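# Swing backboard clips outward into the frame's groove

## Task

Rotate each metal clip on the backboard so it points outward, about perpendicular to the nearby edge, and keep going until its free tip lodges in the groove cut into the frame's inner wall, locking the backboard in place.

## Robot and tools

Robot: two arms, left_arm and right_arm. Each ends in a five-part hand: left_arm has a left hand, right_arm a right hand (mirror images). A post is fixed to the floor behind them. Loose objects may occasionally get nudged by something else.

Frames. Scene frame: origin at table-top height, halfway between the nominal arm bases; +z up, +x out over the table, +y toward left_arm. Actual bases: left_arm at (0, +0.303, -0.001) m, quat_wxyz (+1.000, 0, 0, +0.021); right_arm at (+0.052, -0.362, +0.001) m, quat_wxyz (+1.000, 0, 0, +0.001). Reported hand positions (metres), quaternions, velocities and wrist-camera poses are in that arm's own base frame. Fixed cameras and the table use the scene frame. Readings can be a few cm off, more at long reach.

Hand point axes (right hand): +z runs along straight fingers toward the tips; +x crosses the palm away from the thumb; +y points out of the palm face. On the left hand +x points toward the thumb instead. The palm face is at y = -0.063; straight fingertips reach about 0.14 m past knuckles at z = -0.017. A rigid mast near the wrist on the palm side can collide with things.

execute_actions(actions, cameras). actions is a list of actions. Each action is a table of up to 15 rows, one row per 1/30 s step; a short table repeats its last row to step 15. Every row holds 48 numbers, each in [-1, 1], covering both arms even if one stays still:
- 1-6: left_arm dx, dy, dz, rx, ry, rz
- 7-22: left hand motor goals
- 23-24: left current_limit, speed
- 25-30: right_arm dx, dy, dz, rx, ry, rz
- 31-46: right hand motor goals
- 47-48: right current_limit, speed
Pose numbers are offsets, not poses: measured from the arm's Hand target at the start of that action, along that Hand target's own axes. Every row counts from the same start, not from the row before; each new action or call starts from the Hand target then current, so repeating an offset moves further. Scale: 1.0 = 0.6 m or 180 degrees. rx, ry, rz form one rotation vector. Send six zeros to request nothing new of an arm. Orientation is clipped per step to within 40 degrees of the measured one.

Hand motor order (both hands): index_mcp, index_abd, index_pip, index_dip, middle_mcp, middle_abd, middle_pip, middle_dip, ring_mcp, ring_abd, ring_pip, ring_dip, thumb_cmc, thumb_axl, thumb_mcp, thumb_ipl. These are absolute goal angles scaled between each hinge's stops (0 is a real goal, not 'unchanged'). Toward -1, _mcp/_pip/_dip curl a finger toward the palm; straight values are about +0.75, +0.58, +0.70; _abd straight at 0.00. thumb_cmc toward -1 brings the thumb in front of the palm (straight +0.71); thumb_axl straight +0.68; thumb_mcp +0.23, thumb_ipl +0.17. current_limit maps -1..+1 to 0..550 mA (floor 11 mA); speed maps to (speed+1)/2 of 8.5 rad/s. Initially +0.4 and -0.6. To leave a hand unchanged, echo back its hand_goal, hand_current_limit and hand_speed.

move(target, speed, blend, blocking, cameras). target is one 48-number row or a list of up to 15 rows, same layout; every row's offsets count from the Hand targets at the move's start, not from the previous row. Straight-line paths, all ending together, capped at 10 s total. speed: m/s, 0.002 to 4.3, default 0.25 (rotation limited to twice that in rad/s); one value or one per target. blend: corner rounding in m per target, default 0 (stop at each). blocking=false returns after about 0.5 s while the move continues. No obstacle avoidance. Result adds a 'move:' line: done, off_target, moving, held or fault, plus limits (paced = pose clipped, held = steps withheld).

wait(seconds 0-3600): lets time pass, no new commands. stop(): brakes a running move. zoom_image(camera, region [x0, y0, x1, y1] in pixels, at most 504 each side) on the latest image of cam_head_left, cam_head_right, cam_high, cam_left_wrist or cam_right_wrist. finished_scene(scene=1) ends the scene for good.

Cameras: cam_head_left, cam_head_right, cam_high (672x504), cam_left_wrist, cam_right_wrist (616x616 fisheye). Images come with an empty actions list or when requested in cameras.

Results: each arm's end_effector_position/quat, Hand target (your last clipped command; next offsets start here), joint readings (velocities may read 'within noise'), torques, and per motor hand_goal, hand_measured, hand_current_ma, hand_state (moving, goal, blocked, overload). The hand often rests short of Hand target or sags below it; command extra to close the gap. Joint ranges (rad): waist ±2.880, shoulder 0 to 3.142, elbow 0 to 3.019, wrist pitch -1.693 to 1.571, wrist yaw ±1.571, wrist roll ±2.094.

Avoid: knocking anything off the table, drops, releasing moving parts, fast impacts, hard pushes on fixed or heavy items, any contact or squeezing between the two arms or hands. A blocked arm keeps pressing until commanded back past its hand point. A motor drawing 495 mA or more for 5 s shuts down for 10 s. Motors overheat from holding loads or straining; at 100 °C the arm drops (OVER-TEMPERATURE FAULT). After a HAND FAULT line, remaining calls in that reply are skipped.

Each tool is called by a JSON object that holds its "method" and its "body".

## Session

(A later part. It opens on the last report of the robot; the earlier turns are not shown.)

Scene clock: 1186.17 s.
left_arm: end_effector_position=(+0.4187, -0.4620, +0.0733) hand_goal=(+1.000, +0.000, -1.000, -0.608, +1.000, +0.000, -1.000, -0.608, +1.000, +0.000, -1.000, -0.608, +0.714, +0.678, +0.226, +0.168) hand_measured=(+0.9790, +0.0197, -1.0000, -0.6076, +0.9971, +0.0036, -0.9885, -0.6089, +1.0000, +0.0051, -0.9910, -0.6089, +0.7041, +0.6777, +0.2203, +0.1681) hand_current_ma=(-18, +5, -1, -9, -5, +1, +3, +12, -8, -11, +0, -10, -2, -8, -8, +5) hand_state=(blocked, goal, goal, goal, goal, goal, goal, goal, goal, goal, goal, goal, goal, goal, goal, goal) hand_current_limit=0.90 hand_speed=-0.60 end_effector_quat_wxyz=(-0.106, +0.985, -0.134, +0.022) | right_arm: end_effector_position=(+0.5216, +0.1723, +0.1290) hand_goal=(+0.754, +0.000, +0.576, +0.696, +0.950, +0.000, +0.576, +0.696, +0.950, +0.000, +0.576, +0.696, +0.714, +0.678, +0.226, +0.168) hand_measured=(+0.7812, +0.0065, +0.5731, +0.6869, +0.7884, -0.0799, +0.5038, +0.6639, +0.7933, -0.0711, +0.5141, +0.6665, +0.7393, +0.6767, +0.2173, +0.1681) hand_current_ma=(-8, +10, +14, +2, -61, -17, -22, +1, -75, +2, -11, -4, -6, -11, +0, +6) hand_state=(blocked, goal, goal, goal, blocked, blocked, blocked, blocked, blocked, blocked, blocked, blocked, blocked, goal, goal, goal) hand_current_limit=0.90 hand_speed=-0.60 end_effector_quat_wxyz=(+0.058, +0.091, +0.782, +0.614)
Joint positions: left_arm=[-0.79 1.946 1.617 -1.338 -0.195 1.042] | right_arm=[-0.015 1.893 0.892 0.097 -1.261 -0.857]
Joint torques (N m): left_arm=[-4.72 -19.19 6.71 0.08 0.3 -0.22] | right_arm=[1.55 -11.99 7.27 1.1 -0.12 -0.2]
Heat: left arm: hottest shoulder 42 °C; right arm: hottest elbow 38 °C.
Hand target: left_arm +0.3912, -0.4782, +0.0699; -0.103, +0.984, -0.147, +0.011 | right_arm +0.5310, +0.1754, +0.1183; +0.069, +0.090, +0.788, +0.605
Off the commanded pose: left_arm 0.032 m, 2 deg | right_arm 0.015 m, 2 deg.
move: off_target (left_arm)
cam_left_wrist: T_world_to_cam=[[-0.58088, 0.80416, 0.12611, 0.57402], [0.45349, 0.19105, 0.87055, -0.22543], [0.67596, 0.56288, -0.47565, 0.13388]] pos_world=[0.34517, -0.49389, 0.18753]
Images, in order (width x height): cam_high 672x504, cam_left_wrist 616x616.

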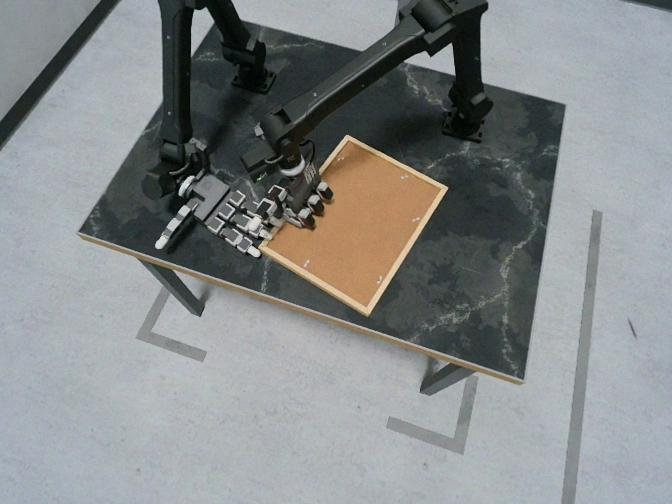

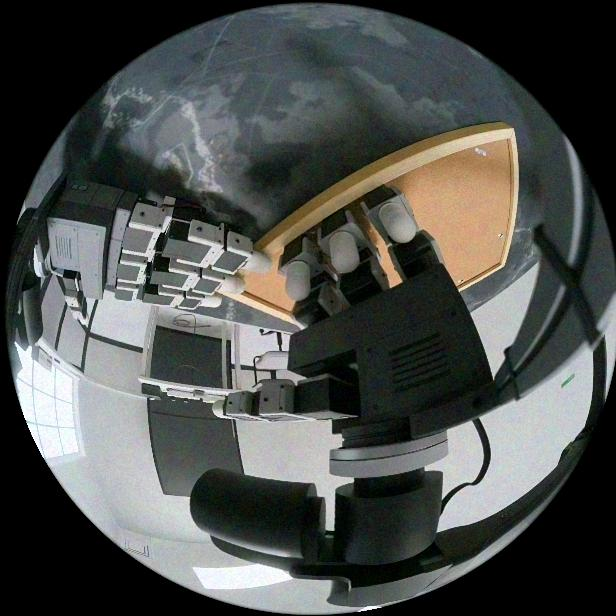

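{"method": "move", "body": {"target": [[0.035,-0.004,0.0,0,0,0,1.0,0,-1.0,-0.608,1.0,0,-1.0,-0.608,1.0,0,-1.0,-0.608,0.714,0.678,0.226,0.168,0.9,-0.6,0,0,0,0,0,0,0.754,0,0.576,0.696,0.95,0,0.576,0.696,0.95,0,0.576,0.696,0.714,0.678,0.226,0.168,0.9,-0.6],[0.035,-0.004,0.0,0,0,0,1.0,0,-1.0,-0.608,1.0,0,-1.0,-0.608,1.0,0,-1.0,-0.608,0.714,0.678,0.226,0.168,0.9,-0.6,0,0.08,-0.02,0,0,0,0.754,0,0.576,0.696,0.754,0,0.576,0.696,0.754,0,0.576,0.696,0.714,0.678,0.226,0.168,0.9,-0.6]], "speed": 0.06, "cameras": ["cam_left_wrist","cam_high","cam_right_wrist"]}}

{"method": "zoom_image", "body": {"camera": "cam_high", "region": [240, 180, 320, 260]}}

Scene clock: 1205.57 s.
left_arm: end_effector_position=(+0.4195, -0.4629, +0.0731) hand_goal=(+1.000, +0.000, -1.000, -0.608, +1.000, +0.000, -1.000, -0.608, +1.000, +0.000, -1.000, -0.608, +0.714, +0.678, +0.226, +0.168) hand_measured=(+0.9826, +0.0183, -1.0000, -0.6076, +0.9971, +0.0051, -0.9885, -0.6089, +1.0000, +0.0021, -0.9795, -0.6089, +0.7054, +0.6767, +0.2203, +0.1681) hand_current_ma=(-18, +15, +2, -7, -1, -7, +12, +9, -4, -7, +10, -8, -3, -11, -4, +1) hand_state=(goal, goal, goal, goal, goal, goal, goal, goal, goal, goal, blocked, goal, goal, goal, goal, goal) hand_current_limit=0.90 hand_speed=-0.60 end_effector_quat_wxyz=(-0.110, +0.984, -0.136, +0.017) | right_arm: end_effector_position=(+0.5211, +0.1748, +0.1565) hand_goal=(+0.754, +0.000, +0.576, +0.696, +0.754, +0.000, +0.576, +0.696, +0.754, +0.000, +0.576, +0.696, +0.714, +0.678, +0.226, +0.168) hand_measured=(+0.7836, +0.0080, +0.5731, +0.6869, +0.8138, -0.0154, +0.5731, +0.6869, +0.8174, -0.0110, +0.5744, +0.6843, +0.7381, +0.6777, +0.2173, +0.1672) hand_current_ma=(+6, +10, +10, -7, +27, +8, +8, +4, +23, -13, +11, +0, -6, -16, -4, +12) hand_state=(blocked, goal, goal, goal, blocked, goal, goal, goal, blocked, goal, goal, goal, blocked, goal, goal, goal) hand_current_limit=0.90 hand_speed=-0.60 end_effector_quat_wxyz=(+0.059, +0.099, +0.789, +0.604)
Joint positions: left_arm=[-0.79 1.958 1.636 -1.358 -0.195 1.043] | right_arm=[-0.009 1.808 0.892 0.002 -1.23 -0.857]
Joint torques (N m): left_arm=[-3.25 -17.08 10.39 -0.18 0.23 0] | right_arm=[1.49 -14.27 8.7 0.25 -0.77 -0.14]
Heat: left arm: hottest shoulder 43 °C; right arm: hottest elbow 38 °C.
Hand target: left_arm +0.4120, -0.4821, +0.0701; -0.103, +0.984, -0.147, +0.011 | right_arm +0.5312, +0.1764, +0.1678; +0.069, +0.090, +0.788, +0.605
Off the commanded pose: left_arm 0.021 m, 2 deg | right_arm 0.015 m, 2 deg.
move: off_target (left_arm, right_arm); target 2's new numbers were sent with right_arm's hand 0.015 m and 1 deg from that target
cam_left_wrist: T_world_to_cam=[[-0.57848, 0.8038, 0.1388, 0.57319], [0.46178, 0.18245, 0.86803, -0.23272], [0.6724, 0.56623, -0.47672, 0.13692]] pos_world=[0.34698, -0.4958, 0.18772]
cam_right_wrist: T_world_to_cam=[[0.80634, -0.06049, 0.58836, -0.47381], [0.12362, -0.95555, -0.26767, 0.07971], [0.5784, 0.28856, -0.76301, -0.11156]] pos_world=[0.43672, 0.07969, 0.21499]
Images, in order (width x height): cam_high 672x504, cam_left_wrist 616x616, cam_right_wrist 616x616.

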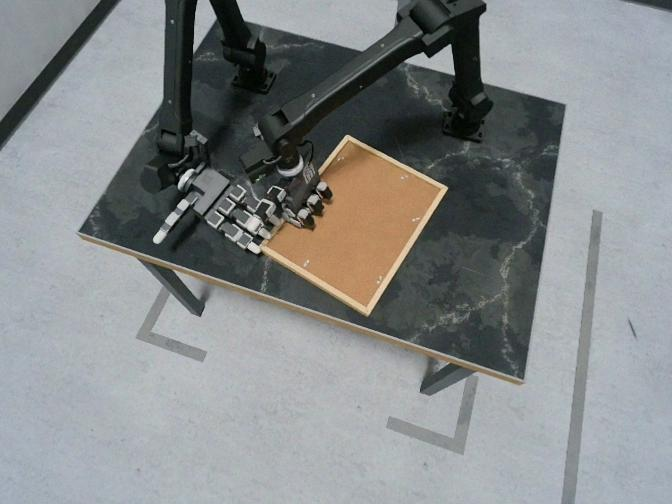

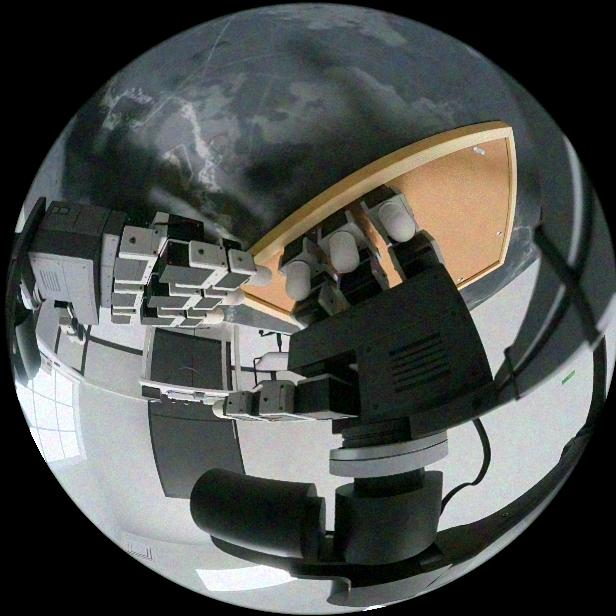

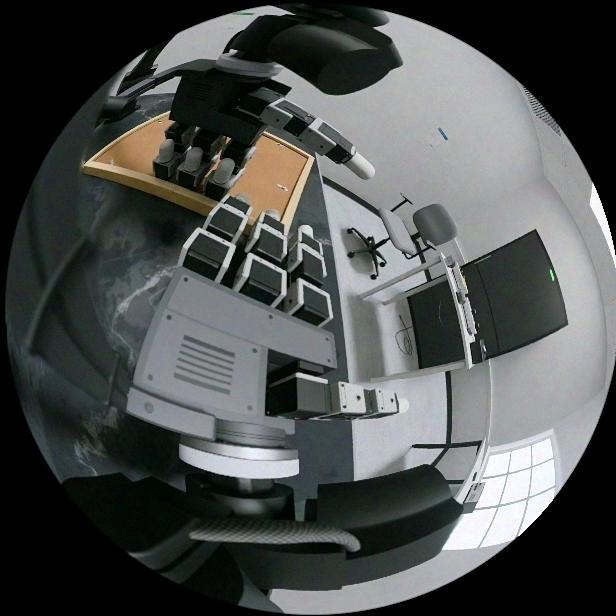

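Scaled by 6.300 from the camera's image (finer frame: 960x720).

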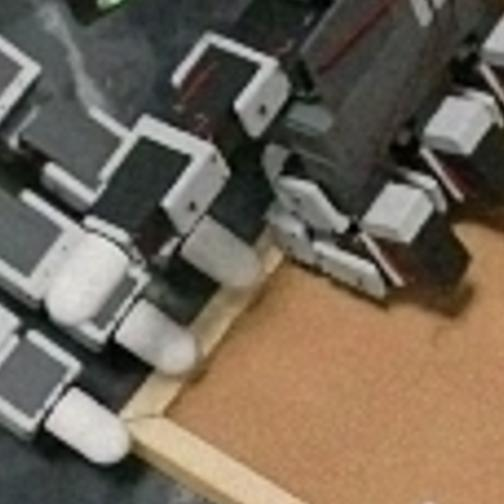

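{"method": "move", "body": {"target": [[0.01,-0.01,-0.012,0,0,0.021,1.0,0,-1.0,-0.608,1.0,0,-1.0,-0.608,1.0,0,-1.0,-0.608,0.714,0.678,0.226,0.168,0.9,-0.6,0,-0.082,0.02,0,0,0,0.754,0,0.576,0.696,0.754,0,0.576,0.696,0.754,0,0.576,0.696,0.714,0.678,0.226,0.168,0.9,-0.6],[0.01,-0.01,0.01,0,0,0.021,1.0,0,-1.0,-0.608,1.0,0,-1.0,-0.608,1.0,0,-1.0,-0.608,0.714,0.678,0.226,0.168,0.9,-0.6,0,-0.09,0.022,0,0,0,0.754,0,0.576,0.696,1.0,0.15,0.576,0.696,1.0,0.15,0.576,0.696,0.714,0.678,0.226,0.168,0.9,-0.6]], "speed": 0.05, "cameras": ["cam_left_wrist","cam_high"]}}

{"method": "zoom_image", "body": {"camera": "cam_high", "region": [240, 180, 320, 260]}}

{"method": "zoom_image", "body": {"camera": "cam_left_wrist", "region": [250, 180, 350, 280]}}

Scene clock: 1218.30 s.
left_arm: end_effector_position=(+0.4179, -0.4639, +0.0741) hand_goal=(+1.000, +0.000, -1.000, -0.608, +1.000, +0.000, -1.000, -0.608, +1.000, +0.000, -1.000, -0.608, +0.714, +0.678, +0.226, +0.168) hand_measured=(+1.0000, +0.0139, -0.9949, -0.6076, +0.9971, +0.0051, -0.9885, -0.6089, +0.9995, +0.0036, -0.9846, -0.6089, +0.7041, +0.6777, +0.2203, +0.1672) hand_current_ma=(-4, +15, +10, +2, -5, -6, +5, -4, -5, -15, -2, -9, +1, -12, -7, +2) hand_state=(goal, goal, goal, goal, goal, goal, goal, goal, goal, goal, goal, goal, goal, goal, goal, goal) hand_current_limit=0.90 hand_speed=-0.60 end_effector_quat_wxyz=(-0.117, +0.980, -0.163, +0.007) | right_arm: end_effector_position=(+0.5206, +0.1751, +0.1261) hand_goal=(+0.754, +0.000, +0.576, +0.696, +1.000, +0.150, +0.576, +0.696, +1.000, +0.150, +0.576, +0.696, +0.714, +0.678, +0.226, +0.168) hand_measured=(+0.7655, +0.0065, +0.5744, +0.6869, +0.7848, -0.0066, +0.4884, +0.6576, +0.7872, +0.0007, +0.5000, +0.6576, +0.7381, +0.6767, +0.2173, +0.1672) hand_current_ma=(-11, +2, +8, +8, -99, -29, -12, -7, -108, -41, -19, -9, +3, -11, +2, +1) hand_state=(goal, goal, goal, goal, blocked, blocked, blocked, blocked, blocked, blocked, blocked, blocked, blocked, goal, goal, goal) hand_current_limit=0.90 hand_speed=-0.60 end_effector_quat_wxyz=(+0.058, +0.087, +0.781, +0.615)
Joint positions: left_arm=[-0.788 1.977 1.67 -1.392 -0.197 1.099] | right_arm=[-0.009 1.903 0.892 0.114 -1.264 -0.857]
Joint torques (N m): left_arm=[-1.67 -17.38 9.16 1.03 0.15 0.25] | right_arm=[1.03 -11.93 7.17 1.09 -0.03 -0.24]
Heat: left arm: hottest shoulder 42 °C; right arm: hottest elbow 39 °C.
Hand target: left_arm +0.4199, -0.4769, +0.0655; -0.103, +0.978, -0.180, +0.007 | right_arm +0.5309, +0.1752, +0.1122; +0.069, +0.090, +0.788, +0.605
Off the commanded pose: left_arm 0.016 m, 3 deg | right_arm 0.017 m, 2 deg.
move: off_target (left_arm, right_arm); target 2's new numbers were sent with right_arm's hand 0.016 m and 1 deg from that target
cam_left_wrist: T_world_to_cam=[[-0.53235, 0.83011, 0.16591, 0.56388], [0.49075, 0.14293, 0.8595, -0.26248], [0.68976, 0.53897, -0.48346, 0.11965]] pos_world=[0.34646, -0.49506, 0.18989]
Images, in order (width x height): cam_high 672x504, cam_left_wrist 616x616.

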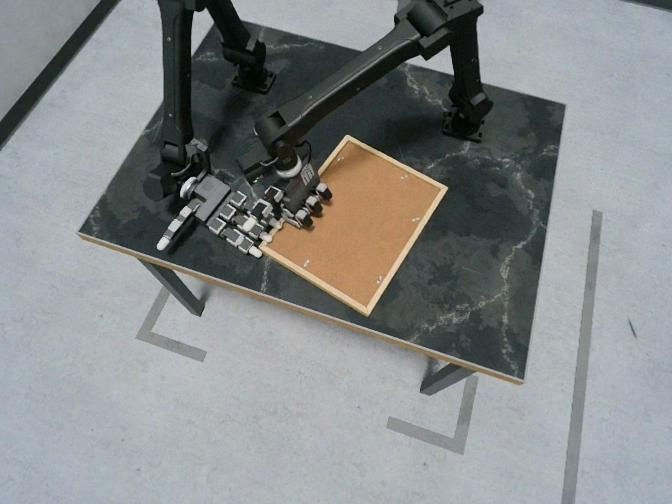

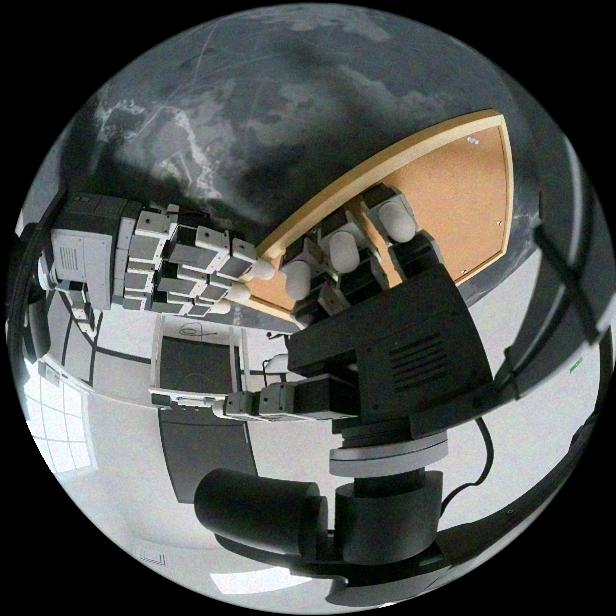

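Scaled by 6.300 from the camera's image (finer frame: 960x720).

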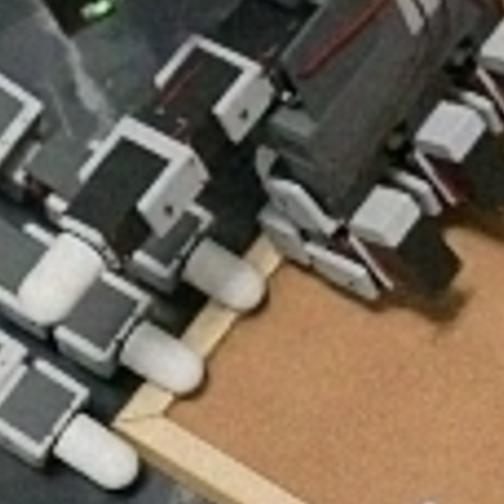

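Scaled by 5.040 from the camera's image (finer frame: 880x880).

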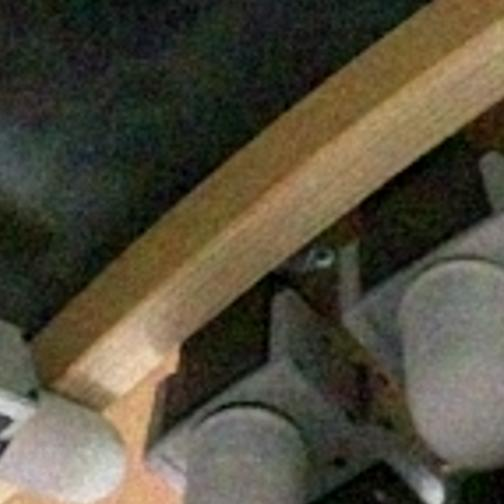

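{"method": "move", "body": {"target": [[-0.02,0.0,0.012,0,0,0,1.0,0,-1.0,-0.608,1.0,0,-1.0,-0.608,1.0,0,-1.0,-0.608,0.714,0.678,0.226,0.168,0.9,-0.6,0,0,0,0,0,0,0.754,0,0.576,0.696,1.0,0.15,0.576,0.696,1.0,0.15,0.576,0.696,0.714,0.678,0.226,0.168,0.9,-0.6]], "speed": 0.04}}

{"method": "move", "body": {"target": [[-0.018,0.0,0.0,0,0,0,1.0,0,-1.0,-0.608,1.0,0,-1.0,-0.608,1.0,0,-1.0,-0.608,0.714,0.678,0.226,0.168,0.9,-0.6,0,0,0,0,0,0,0.754,0,0.576,0.696,1.0,0.15,0.576,0.696,1.0,0.15,0.576,0.696,0.714,0.678,0.226,0.168,0.9,-0.6]], "speed": 0.04, "cameras": ["cam_left_wrist","cam_high"]}}

{"method": "zoom_image", "body": {"camera": "cam_left_wrist", "region": [250, 180, 350, 280]}}

{"method": "zoom_image", "body": {"camera": "cam_high", "region": [240, 180, 320, 260]}}

Scene clock: 1221.37 s.
left_arm: end_effector_position=(+0.4170, -0.4630, +0.0730) hand_goal=(+1.000, +0.000, -1.000, -0.608, +1.000, +0.000, -1.000, -0.608, +1.000, +0.000, -1.000, -0.608, +0.714, +0.678, +0.226, +0.168) hand_measured=(+0.9995, +0.0095, -1.0000, -0.6063, +0.9971, +0.0036, -0.9885, -0.6089, +0.9995, +0.0036, -0.9846, -0.6076, +0.7029, +0.6767, +0.2203, +0.1681) hand_current_ma=(-16, +14, +11, +1, -1, -9, +8, +2, -15, -8, +1, -13, -3, -8, +0, +9) hand_state=(goal, goal, goal, goal, goal, goal, goal, goal, goal, goal, goal, goal, goal, goal, goal, goal) hand_current_limit=0.90 hand_speed=-0.60 end_effector_quat_wxyz=(-0.111, +0.980, -0.162, +0.014) | right_arm: end_effector_position=(+0.5206, +0.1751, +0.1261) hand_goal=(+0.754, +0.000, +0.576, +0.696, +1.000, +0.150, +0.576, +0.696, +1.000, +0.150, +0.576, +0.696, +0.714, +0.678, +0.226, +0.168) hand_measured=(+0.7655, +0.0065, +0.5731, +0.6869, +0.7848, -0.0066, +0.4884, +0.6563, +0.7872, +0.0007, +0.5000, +0.6576, +0.7381, +0.6777, +0.2173, +0.1672) hand_current_ma=(-18, +18, +13, -7, -98, -41, -18, +1, -114, -29, -1, -3, +17, -12, +4, +3) hand_state=(goal, goal, goal, goal, blocked, blocked, blocked, blocked, blocked, blocked, blocked, blocked, blocked, goal, goal, goal) hand_current_limit=0.90 hand_speed=-0.60 end_effector_quat_wxyz=(+0.058, +0.087, +0.781, +0.615)
Joint positions: left_arm=[-0.788 1.962 1.642 -1.36 -0.197 1.099] | right_arm=[-0.009 1.903 0.892 0.114 -1.264 -0.857]
Joint torques (N m): left_arm=[-2.2 -17.73 6.95 1.01 0.22 0.18] | right_arm=[0.91 -11.63 7.17 1.02 -0.03 -0.23]
Heat: left arm: hottest shoulder 42 °C; right arm: hottest elbow 39 °C.
Hand target: left_arm +0.4090, -0.4712, +0.0587; -0.103, +0.978, -0.180, +0.007 | right_arm +0.5309, +0.1752, +0.1122; +0.069, +0.090, +0.788, +0.605
Off the commanded pose: left_arm 0.018 m, 2 deg | right_arm 0.017 m, 2 deg.
move: off_target (left_arm)

Scene clock: 1222.23 s.
left_arm: end_effector_position=(+0.4160, -0.4620, +0.0733) hand_goal=(+1.000, +0.000, -1.000, -0.608, +1.000, +0.000, -1.000, -0.608, +1.000, +0.000, -1.000, -0.608, +0.714, +0.678, +0.226, +0.168) hand_measured=(+1.0000, +0.0095, -1.0000, -0.6063, +0.9971, +0.0051, -0.9885, -0.6076, +0.9995, +0.0036, -0.9846, -0.6076, +0.7041, +0.6767, +0.2203, +0.1672) hand_current_ma=(-10, +1, +0, -1, +1, -8, +7, +12, -1, -9, +5, -10, -6, -6, +6, -5) hand_state=(goal, goal, goal, goal, goal, goal, goal, goal, goal, goal, goal, goal, goal, goal, goal, goal) hand_current_limit=0.90 hand_speed=-0.60 end_effector_quat_wxyz=(-0.104, +0.981, -0.161, +0.025) | right_arm: end_effector_position=(+0.5206, +0.1751, +0.1261) hand_goal=(+0.754, +0.000, +0.576, +0.696, +1.000, +0.150, +0.576, +0.696, +1.000, +0.150, +0.576, +0.696, +0.714, +0.678, +0.226, +0.168) hand_measured=(+0.7655, +0.0065, +0.5744, +0.6869, +0.7848, -0.0066, +0.4884, +0.6576, +0.7884, +0.0007, +0.5000, +0.6576, +0.7393, +0.6777, +0.2163, +0.1681) hand_current_ma=(-19, +19, -10, +2, -105, -37, -19, -9, -118, -28, -21, -14, -2, -7, -2, +2) hand_state=(goal, goal, goal, goal, blocked, blocked, blocked, blocked, blocked, blocked, blocked, blocked, blocked, goal, goal, goal) hand_current_limit=0.90 hand_speed=-0.60 end_effector_quat_wxyz=(+0.058, +0.087, +0.781, +0.615)
Joint positions: left_arm=[-0.788 1.942 1.61 -1.321 -0.197 1.099] | right_arm=[-0.009 1.903 0.892 0.114 -1.264 -0.857]
Joint torques (N m): left_arm=[-2.73 -17.79 6.63 0.44 0.25 0.1] | right_arm=[1.08 -11.69 7.19 0.99 -0.03 -0.24]
Heat: left arm: hottest shoulder 42 °C; right arm: hottest elbow 39 °C.
Hand target: left_arm +0.3989, -0.4674, +0.0591; -0.103, +0.978, -0.180, +0.008 | right_arm +0.5309, +0.1752, +0.1122; +0.069, +0.090, +0.788, +0.605
Off the commanded pose: left_arm 0.023 m, 3 deg | right_arm 0.017 m, 2 deg.
move: off_target (left_arm)
cam_left_wrist: T_world_to_cam=[[-0.53685, 0.83469, 0.1228, 0.56852], [0.46363, 0.17027, 0.86951, -0.23789], [0.70487, 0.52373, -0.4784, 0.10578]] pos_world=[0.34094, -0.48943, 0.18763]
Images, in order (width x height): cam_high 672x504, cam_left_wrist 616x616.

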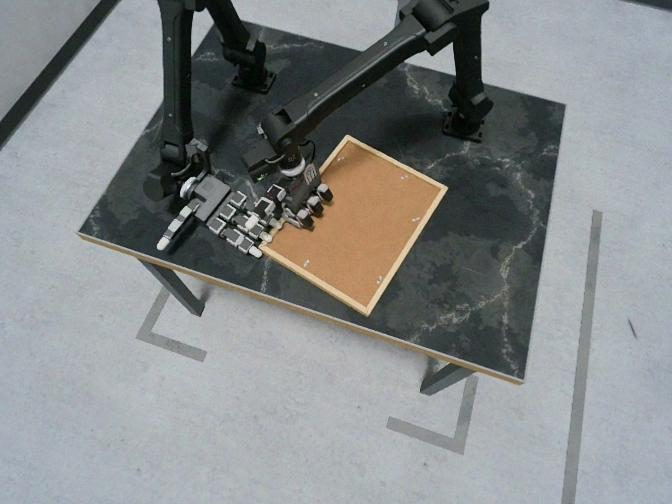

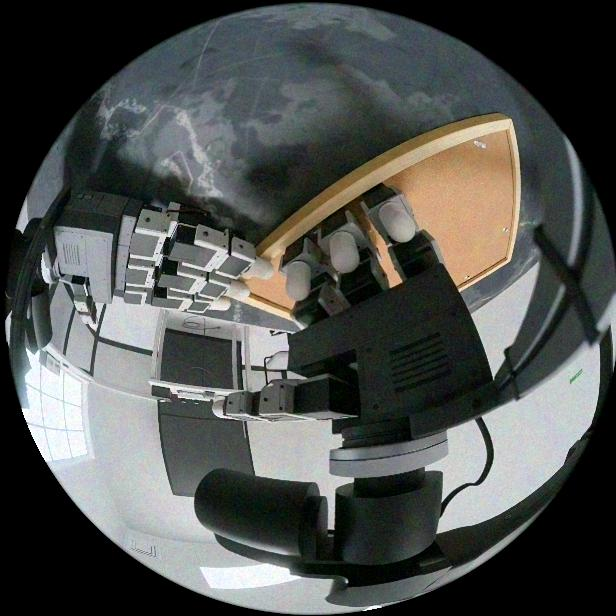

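Scaled by 5.040 from the camera's image (finer frame: 880x880).

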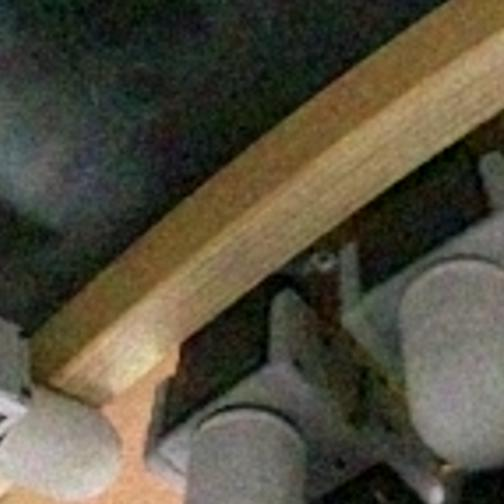

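Scaled by 6.300 from the camera's image (finer frame: 960x720).

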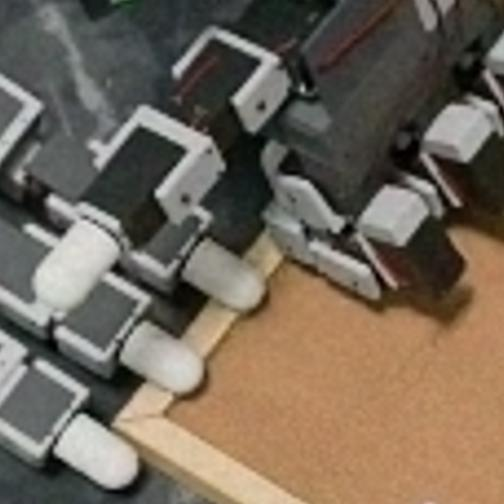

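{"method": "move", "body": {"target": [[-0.018,0.01,-0.002,0,0,0,1.0,0,-1.0,-0.608,1.0,0,-1.0,-0.608,1.0,0,-1.0,-0.608,0.714,0.678,0.226,0.168,0.9,-0.6,0,0,0,0,0,0,0.754,0,0.576,0.696,1.0,0.15,0.576,0.696,1.0,0.15,0.576,0.696,0.714,0.678,0.226,0.168,0.9,-0.6]], "speed": 0.04}}

{"method": "move", "body": {"target": [[-0.018,0.006,0.0,0,0,0,1.0,0,-1.0,-0.608,1.0,0,-1.0,-0.608,1.0,0,-1.0,-0.608,0.714,0.678,0.226,0.168,0.9,-0.6,0,0,0,0,0,0,0.754,0,0.576,0.696,1.0,0.15,0.576,0.696,1.0,0.15,0.576,0.696,0.714,0.678,0.226,0.168,0.9,-0.6]], "speed": 0.04, "cameras": ["cam_left_wrist","cam_high"]}}

{"method": "zoom_image", "body": {"camera": "cam_left_wrist", "region": [250, 180, 350, 280]}}

{"method": "zoom_image", "body": {"camera": "cam_high", "region": [240, 180, 320, 260]}}

Scene clock: 1225.20 s.
left_arm: end_effector_position=(+0.4154, -0.4614, +0.0732) hand_goal=(+1.000, +0.000, -1.000, -0.608, +1.000, +0.000, -1.000, -0.608, +1.000, +0.000, -1.000, -0.608, +0.714, +0.678, +0.226, +0.168) hand_measured=(+0.9971, +0.0109, -1.0000, -0.6076, +0.9971, +0.0051, -0.9897, -0.6089, +0.9995, +0.0051, -0.9846, -0.6089, +0.7029, +0.6777, +0.2203, +0.1681) hand_current_ma=(-10, +13, +5, +1, +2, -4, +4, +2, -11, -8, +0, -17, +0, -9, +2, +4) hand_state=(goal, goal, goal, goal, goal, goal, goal, goal, goal, goal, goal, goal, goal, goal, goal, goal) hand_current_limit=0.90 hand_speed=-0.60 end_effector_quat_wxyz=(-0.100, +0.982, -0.157, +0.031) | right_arm: end_effector_position=(+0.5206, +0.1751, +0.1261) hand_goal=(+0.754, +0.000, +0.576, +0.696, +1.000, +0.150, +0.576, +0.696, +1.000, +0.150, +0.576, +0.696, +0.714, +0.678, +0.226, +0.168) hand_measured=(+0.7655, +0.0065, +0.5744, +0.6869, +0.7848, -0.0066, +0.4884, +0.6563, +0.7872, +0.0007, +0.5000, +0.6576, +0.7393, +0.6777, +0.2173, +0.1672) hand_current_ma=(-13, +9, +5, +13, -102, -34, -15, +1, -107, -42, -7, -20, +3, -10, +7, -5) hand_state=(goal, goal, goal, goal, blocked, blocked, blocked, blocked, blocked, blocked, blocked, blocked, blocked, goal, goal, goal) hand_current_limit=0.90 hand_speed=-0.60 end_effector_quat_wxyz=(+0.058, +0.087, +0.781, +0.615)
Joint positions: left_arm=[-0.789 1.93 1.59 -1.3 -0.197 1.091] | right_arm=[-0.009 1.903 0.892 0.114 -1.264 -0.857]
Joint torques (N m): left_arm=[-3.96 -18.08 6.12 -0.06 0.31 0] | right_arm=[0.97 -11.63 7.15 1.01 -0.03 -0.22]
Heat: left arm: hottest shoulder 42 °C; right arm: hottest elbow 39 °C.
Hand target: left_arm +0.3865, -0.4695, +0.0591; -0.103, +0.978, -0.180, +0.007 | right_arm +0.5309, +0.1752, +0.1122; +0.069, +0.090, +0.788, +0.605
Off the commanded pose: left_arm 0.033 m, 4 deg | right_arm 0.017 m, 2 deg.
move: off_target (left_arm)

Scene clock: 1226.07 s.
left_arm: end_effector_position=(+0.4117, -0.4606, +0.0736) hand_goal=(+1.000, +0.000, -1.000, -0.608, +1.000, +0.000, -1.000, -0.608, +1.000, +0.000, -1.000, -0.608, +0.714, +0.678, +0.226, +0.168) hand_measured=(+0.9971, +0.0300, -1.0000, -0.6076, +0.9983, +0.0051, -0.9910, -0.6089, +1.0000, +0.0051, -0.9910, -0.6076, +0.7041, +0.6777, +0.2203, +0.1681) hand_current_ma=(-6, +17, -1, -12, -5, -14, +1, +9, -13, -12, -1, -6, -4, -8, +3, -2) hand_state=(goal, blocked, goal, goal, goal, goal, goal, goal, goal, goal, goal, goal, goal, goal, goal, goal) hand_current_limit=0.90 hand_speed=-0.60 end_effector_quat_wxyz=(-0.096, +0.983, -0.150, +0.035) | right_arm: end_effector_position=(+0.5201, +0.1752, +0.1266) hand_goal=(+0.754, +0.000, +0.576, +0.696, +1.000, +0.150, +0.576, +0.696, +1.000, +0.150, +0.576, +0.696, +0.714, +0.678, +0.226, +0.168) hand_measured=(+0.7691, +0.0065, +0.5731, +0.6869, +0.7884, -0.0066, +0.4884, +0.6563, +0.7933, +0.0007, +0.5013, +0.6576, +0.7381, +0.6777, +0.2163, +0.1681) hand_current_ma=(+5, +20, +11, -5, -93, -35, -15, -8, -117, -28, -9, -11, +8, -12, +12, +0) hand_state=(goal, goal, goal, goal, blocked, blocked, blocked, blocked, blocked, blocked, blocked, blocked, blocked, goal, goal, goal) hand_current_limit=0.90 hand_speed=-0.60 end_effector_quat_wxyz=(+0.057, +0.086, +0.780, +0.617)
Joint positions: left_arm=[-0.794 1.914 1.565 -1.281 -0.197 1.074] | right_arm=[-0.009 1.903 0.892 0.113 -1.268 -0.857]
Joint torques (N m): left_arm=[-4.6 -18.02 5.75 -0.4 0.35 0.02] | right_arm=[0.79 -11.69 7.06 1.03 0.09 -0.24]
Heat: left arm: hottest shoulder 42 °C; right arm: hottest elbow 39 °C.
Hand target: left_arm +0.3753, -0.4689, +0.0587; -0.103, +0.978, -0.180, +0.007 | right_arm +0.5309, +0.1752, +0.1123; +0.069, +0.090, +0.788, +0.605
Off the commanded pose: left_arm 0.040 m, 5 deg | right_arm 0.018 m, 2 deg.
move: off_target (left_arm)
cam_left_wrist: T_world_to_cam=[[-0.55435, 0.82669, 0.09631, 0.57048], [0.44233, 0.19461, 0.87548, -0.21689], [0.70501, 0.52792, -0.47355, 0.10986]] pos_world=[0.33473, -0.4874, 0.18696]
Images, in order (width x height): cam_high 672x504, cam_left_wrist 616x616.

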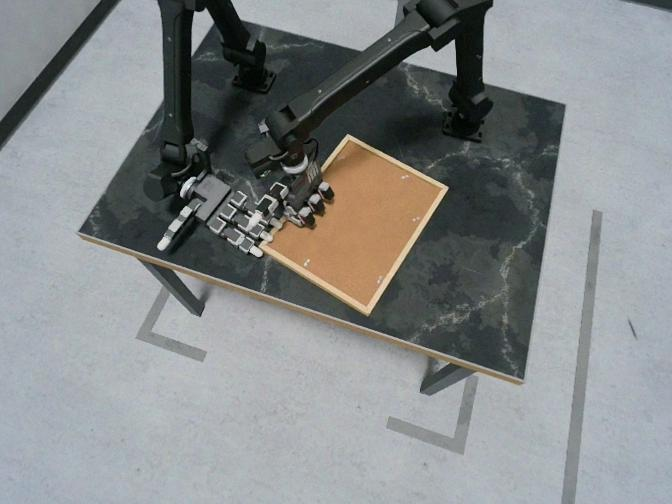

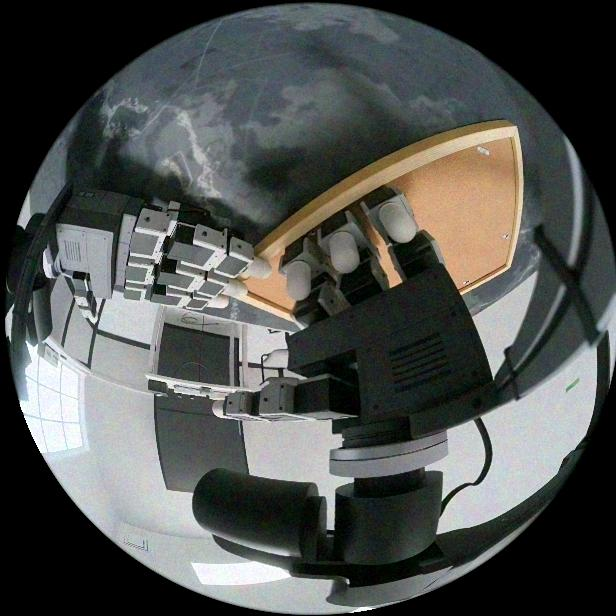

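Scaled by 5.040 from the camera's image (finer frame: 880x880).

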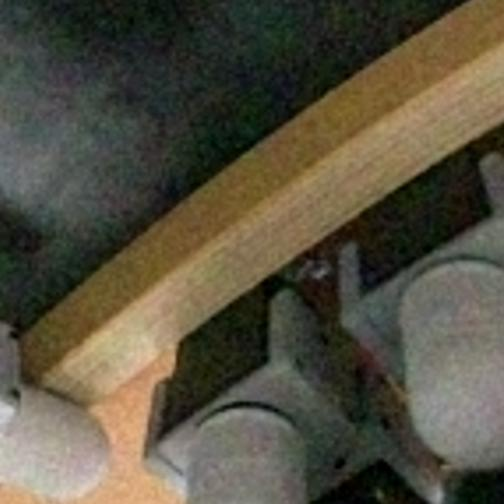

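Scaled by 6.300 from the camera's image (finer frame: 960x720).

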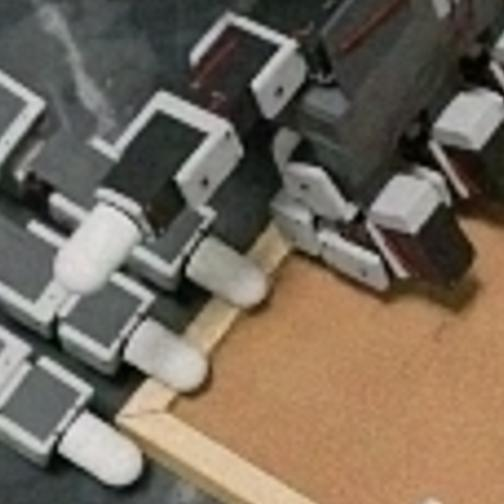

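{"method": "move", "body": {"target": [[-0.012,0.006,0.0,0,0,0,1.0,-0.1,-1.0,-0.608,1.0,0,-1.0,-0.608,1.0,0,-1.0,-0.608,0.714,0.678,0.226,0.168,1.0,-0.6,0,0,0,0,0,0,0.754,0,0.576,0.696,1.0,0.2,0.576,0.696,1.0,0.2,0.576,0.696,0.714,0.678,0.226,0.168,0.9,-0.6]], "speed": 0.04, "cameras": ["cam_left_wrist","cam_high"]}}

{"method": "zoom_image", "body": {"camera": "cam_left_wrist", "region": [250, 180, 350, 280]}}

{"method": "zoom_image", "body": {"camera": "cam_high", "region": [240, 180, 320, 260]}}

Scene clock: 1229.10 s.
left_arm: end_effector_position=(+0.4039, -0.4592, +0.0730) hand_goal=(+1.000, -0.100, -1.000, -0.608, +1.000, +0.000, -1.000, -0.608, +1.000, +0.000, -1.000, -0.608, +0.714, +0.678, +0.226, +0.168) hand_measured=(+0.9947, -0.0140, -1.0000, -0.6063, +0.9983, +0.0036, -1.0000, -0.6089, +0.9995, +0.0036, -0.9962, -0.6076, +0.7029, +0.6777, +0.2203, +0.1672) hand_current_ma=(-6, +42, +5, -8, +2, -6, +0, +6, -8, -5, -6, -14, -8, -9, -1, +4) hand_state=(goal, blocked, goal, goal, goal, goal, goal, goal, goal, goal, goal, goal, goal, goal, goal, goal) hand_current_limit=1.00 hand_speed=-0.60 end_effector_quat_wxyz=(-0.097, +0.983, -0.152, +0.034) | right_arm: end_effector_position=(+0.5201, +0.1752, +0.1268) hand_goal=(+0.754, +0.000, +0.576, +0.696, +1.000, +0.200, +0.576, +0.696, +1.000, +0.200, +0.576, +0.696, +0.714, +0.678, +0.226, +0.168) hand_measured=(+0.7716, +0.0065, +0.5744, +0.6869, +0.7921, -0.0052, +0.4884, +0.6576, +0.7945, +0.0051, +0.5000, +0.6563, +0.7393, +0.6767, +0.2173, +0.1681) hand_current_ma=(-4, +10, +5, +1, -94, -52, -15, +1, -94, -36, -9, -16, -3, -11, -8, +11) hand_state=(goal, goal, goal, goal, blocked, blocked, blocked, blocked, blocked, blocked, blocked, blocked, blocked, goal, goal, goal) hand_current_limit=0.90 hand_speed=-0.60 end_effector_quat_wxyz=(+0.057, +0.086, +0.780, +0.617)
Joint positions: left_arm=[-0.802 1.901 1.543 -1.277 -0.197 1.069] | right_arm=[-0.009 1.903 0.892 0.114 -1.268 -0.857]
Joint torques (N m): left_arm=[-4.89 -17.73 5.93 -0.35 0.4 -0.05] | right_arm=[0.97 -11.75 7.17 1.02 0.11 -0.22]
Heat: left arm: hottest shoulder 42 °C; right arm: hottest elbow 39 °C.
Hand target: left_arm +0.3673, -0.4696, +0.0582; -0.103, +0.978, -0.180, +0.008 | right_arm +0.5309, +0.1752, +0.1123; +0.069, +0.090, +0.788, +0.605
Off the commanded pose: left_arm 0.041 m, 4 deg | right_arm 0.018 m, 2 deg.
move: off_target (left_arm)
cam_left_wrist: T_world_to_cam=[[-0.55126, 0.82842, 0.09917, 0.56447], [0.44456, 0.19107, 0.87513, -0.21566], [0.70603, 0.52651, -0.47361, 0.11318]] pos_world=[0.32713, -0.48601, 0.18636]
Images, in order (width x height): cam_high 672x504, cam_left_wrist 616x616.

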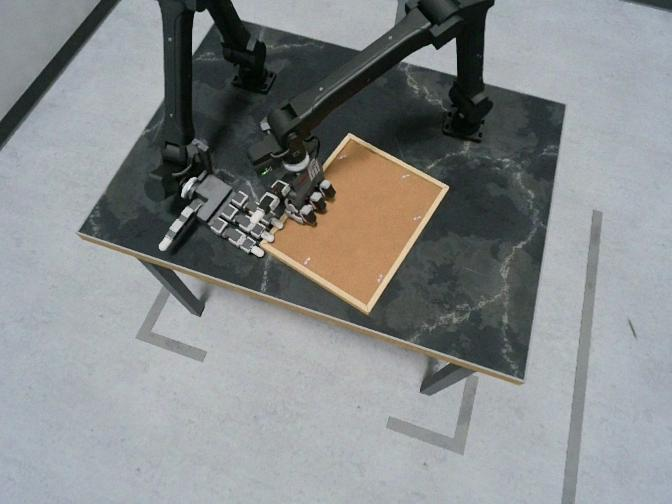

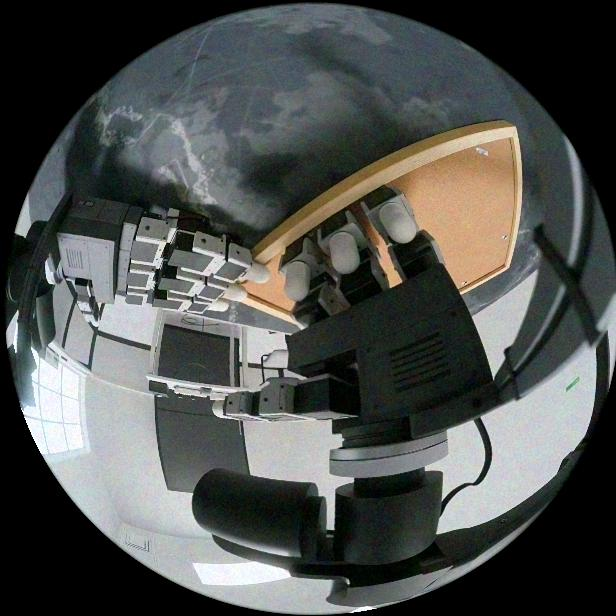

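Scaled by 5.040 from the camera's image (finer frame: 880x880).

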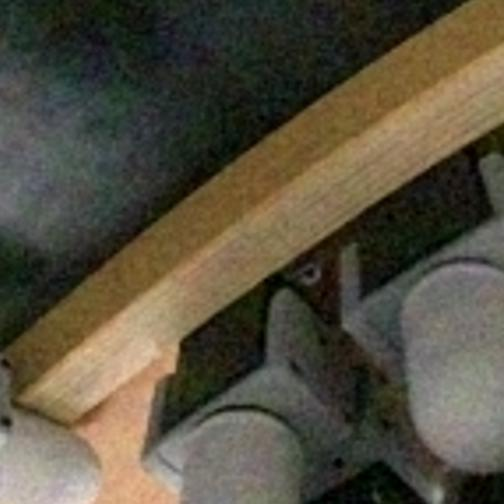

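Scaled by 6.300 from the camera's image (finer frame: 960x720).

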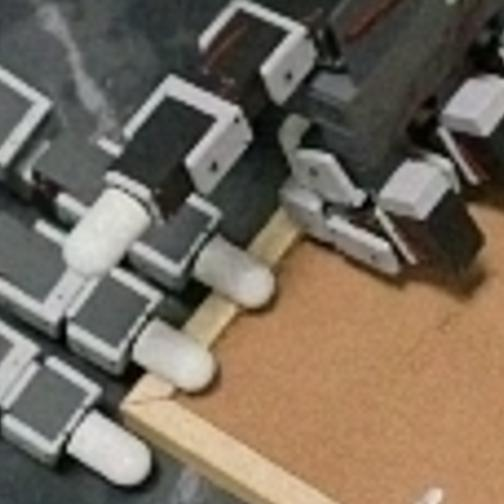

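{"method": "move", "body": {"target": [[0.04,-0.01,-0.02,0,0,0,1.0,0,-1.0,-0.608,1.0,0,-1.0,-0.608,1.0,0,-1.0,-0.608,0.714,0.678,0.226,0.168,0.8,-0.6,0,0,0,0,0,0,0.754,0,0.576,0.696,1.0,0.2,0.576,0.696,1.0,0.2,0.576,0.696,0.714,0.678,0.226,0.168,0.9,-0.6],[0.04,-0.03,-0.16,0,0,0,1.0,0,-1.0,-0.608,1.0,0,-1.0,-0.608,1.0,0,-1.0,-0.608,0.714,0.678,0.226,0.168,0.8,-0.6,0,0,0,0,0,0,0.754,0,0.576,0.696,1.0,0.2,0.576,0.696,1.0,0.2,0.576,0.696,0.714,0.678,0.226,0.168,0.9,-0.6],[-0.05,-0.08,-0.17,0,0,0,1.0,0,-1.0,-0.608,1.0,0,-1.0,-0.608,1.0,0,-1.0,-0.608,0.714,0.678,0.226,0.168,0.8,-0.6,0,0,0,0,0,0,0.754,0,0.576,0.696,1.0,0.2,0.576,0.696,1.0,0.2,0.576,0.696,0.714,0.678,0.226,0.168,0.9,-0.6]], "speed": 0.08, "cameras": ["cam_left_wrist","cam_high"]}}

{"method": "zoom_image", "body": {"camera": "cam_high", "region": [270, 190, 320, 240]}}

{"method": "zoom_image", "body": {"camera": "cam_left_wrist", "region": [250, 180, 350, 280]}}

Scene clock: 1235.70 s.
left_arm: end_effector_position=(+0.3552, -0.4295, +0.1538) hand_goal=(+1.000, +0.000, -1.000, -0.608, +1.000, +0.000, -1.000, -0.608, +1.000, +0.000, -1.000, -0.608, +0.714, +0.678, +0.226, +0.168) hand_measured=(+0.9971, +0.0095, -0.9885, -0.6076, +0.9971, +0.0036, -0.9974, -0.6076, +0.9983, +0.0051, -0.9962, -0.6089, +0.7041, +0.6767, +0.2203, +0.1681) hand_current_ma=(-2, +7, +12, -3, -1, -8, +2, +9, -1, -4, -11, -12, -7, -7, -4, -6) hand_state=(goal, goal, goal, goal, goal, goal, goal, goal, goal, goal, goal, goal, goal, goal, goal, goal) hand_current_limit=0.80 hand_speed=-0.60 end_effector_quat_wxyz=(-0.112, +0.979, -0.173, -0.006) | right_arm: end_effector_position=(+0.5201, +0.1752, +0.1268) hand_goal=(+0.754, +0.000, +0.576, +0.696, +1.000, +0.200, +0.576, +0.696, +1.000, +0.200, +0.576, +0.696, +0.714, +0.678, +0.226, +0.168) hand_measured=(+0.7728, +0.0065, +0.5744, +0.6869, +0.7921, +0.0344, +0.4871, +0.6563, +0.7945, +0.0432, +0.5000, +0.6576, +0.7381, +0.6777, +0.2173, +0.1672) hand_current_ma=(-6, +2, +12, -1, -97, -27, -10, +2, -101, -29, -15, -10, +3, -14, +4, +3) hand_state=(goal, goal, goal, goal, blocked, blocked, blocked, blocked, blocked, blocked, blocked, blocked, blocked, goal, goal, goal) hand_current_limit=0.90 hand_speed=-0.60 end_effector_quat_wxyz=(+0.057, +0.086, +0.780, +0.617)
Joint positions: left_arm=[-0.817 1.761 1.566 -1.522 -0.171 1.091] | right_arm=[-0.009 1.903 0.892 0.114 -1.268 -0.857]
Joint torques (N m): left_arm=[-2.49 -18.37 8.5 0.38 -0.22 0.01] | right_arm=[1.03 -11.81 7.1 1.03 0.13 -0.24]
Heat: left arm: hottest shoulder 42 °C; right arm: hottest elbow 39 °C.
Hand target: left_arm +0.3506, -0.4356, +0.1684; -0.103, +0.978, -0.180, +0.007 | right_arm +0.5309, +0.1752, +0.1123; +0.069, +0.090, +0.788, +0.605
Off the commanded pose: left_arm 0.016 m, 2 deg | right_arm 0.018 m, 2 deg.
move: off_target (left_arm)
cam_left_wrist: T_world_to_cam=[[-0.51251, 0.84014, 0.17746, 0.48411], [0.51861, 0.13814, 0.84378, -0.3147], [0.68438, 0.52448, -0.50651, 0.18212]] pos_world=[0.28668, -0.45877, 0.27187]
Images, in order (width x height): cam_high 672x504, cam_left_wrist 616x616.

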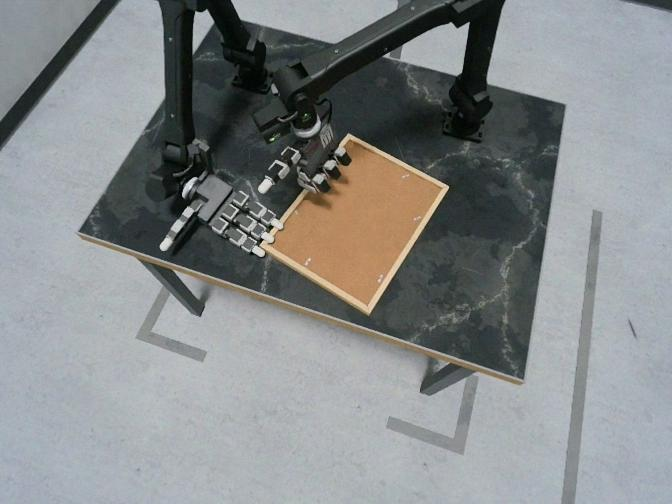

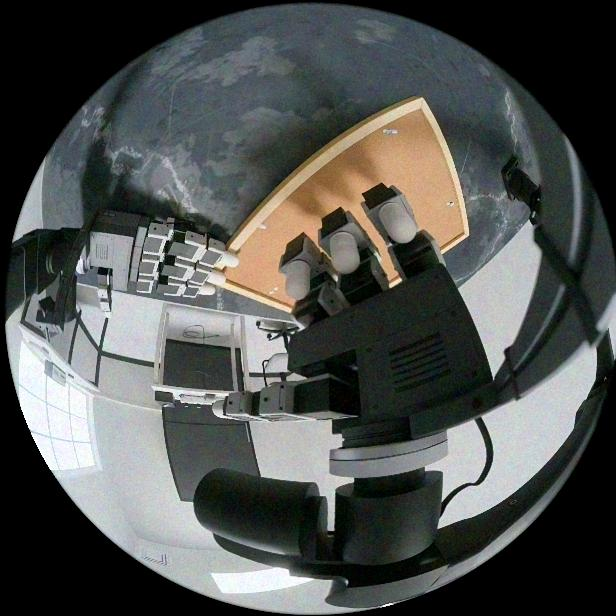

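Scaled by 10.080 from the camera's image (finer frame: 960x720).

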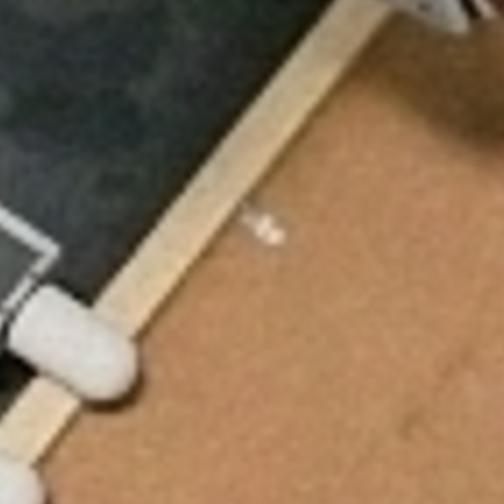

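Scaled by 5.040 from the camera's image (finer frame: 880x880).

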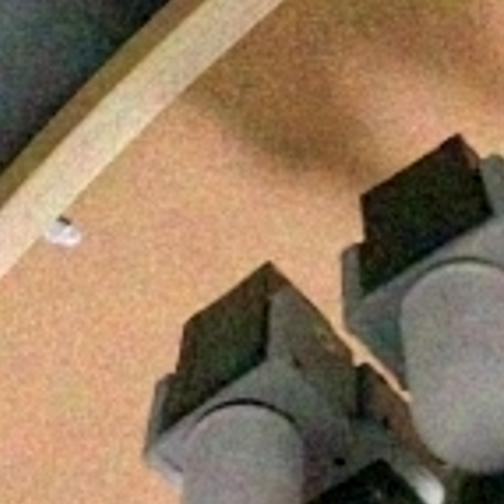

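{"method": "zoom_image", "body": {"camera": "cam_high", "region": [320, 140, 360, 180]}}

{"method": "zoom_image", "body": {"camera": "cam_high", "region": [385, 155, 425, 195]}}

{"method": "zoom_image", "body": {"camera": "cam_high", "region": [395, 200, 435, 240]}}

{"method": "zoom_image", "body": {"camera": "cam_high", "region": [360, 260, 400, 300]}}

{"method": "zoom_image", "body": {"camera": "cam_high", "region": [288, 243, 328, 283]}}

Scaled by 12.600 from the camera's image (finer frame: 960x720).

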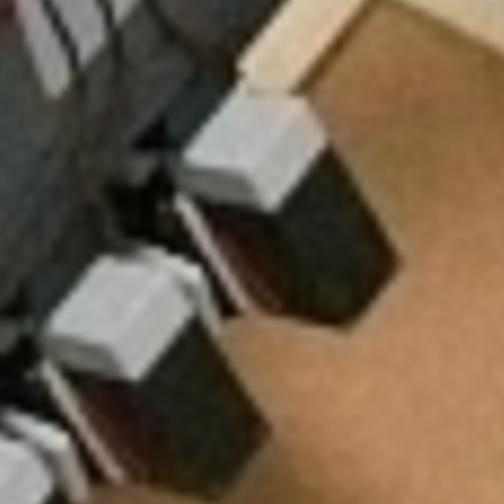

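Scaled by 12.600 from the camera's image (finer frame: 960x720).

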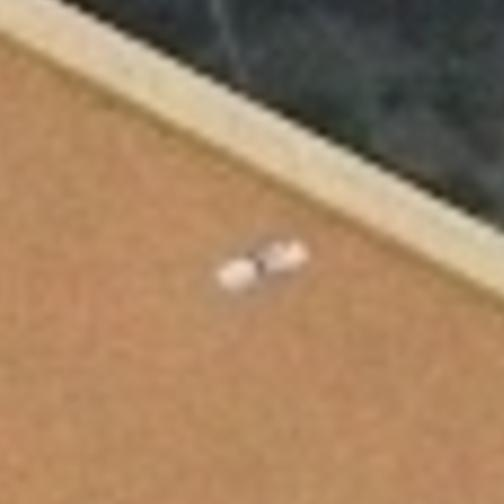

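Scaled by 12.600 from the camera's image (finer frame: 960x720).

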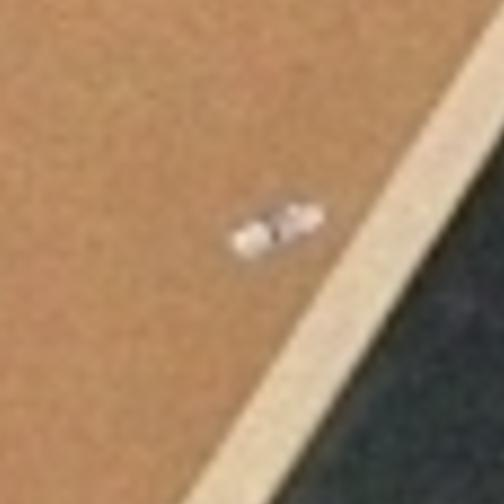

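Scaled by 12.600 from the camera's image (finer frame: 960x720).

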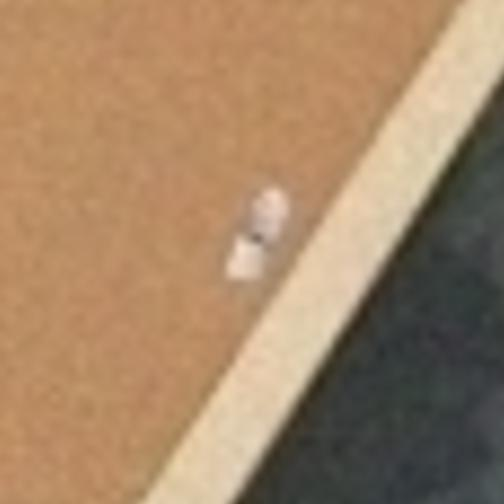

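Scaled by 12.600 from the camera's image (finer frame: 960x720).

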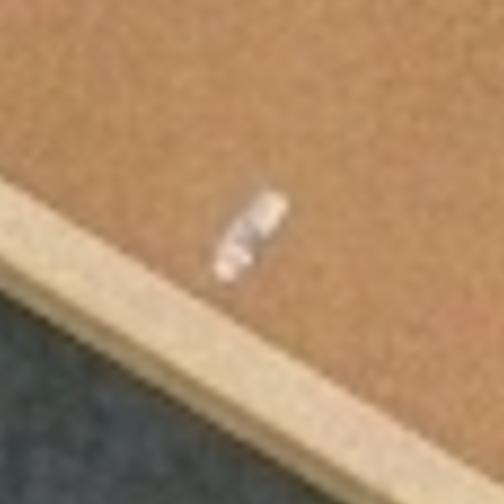

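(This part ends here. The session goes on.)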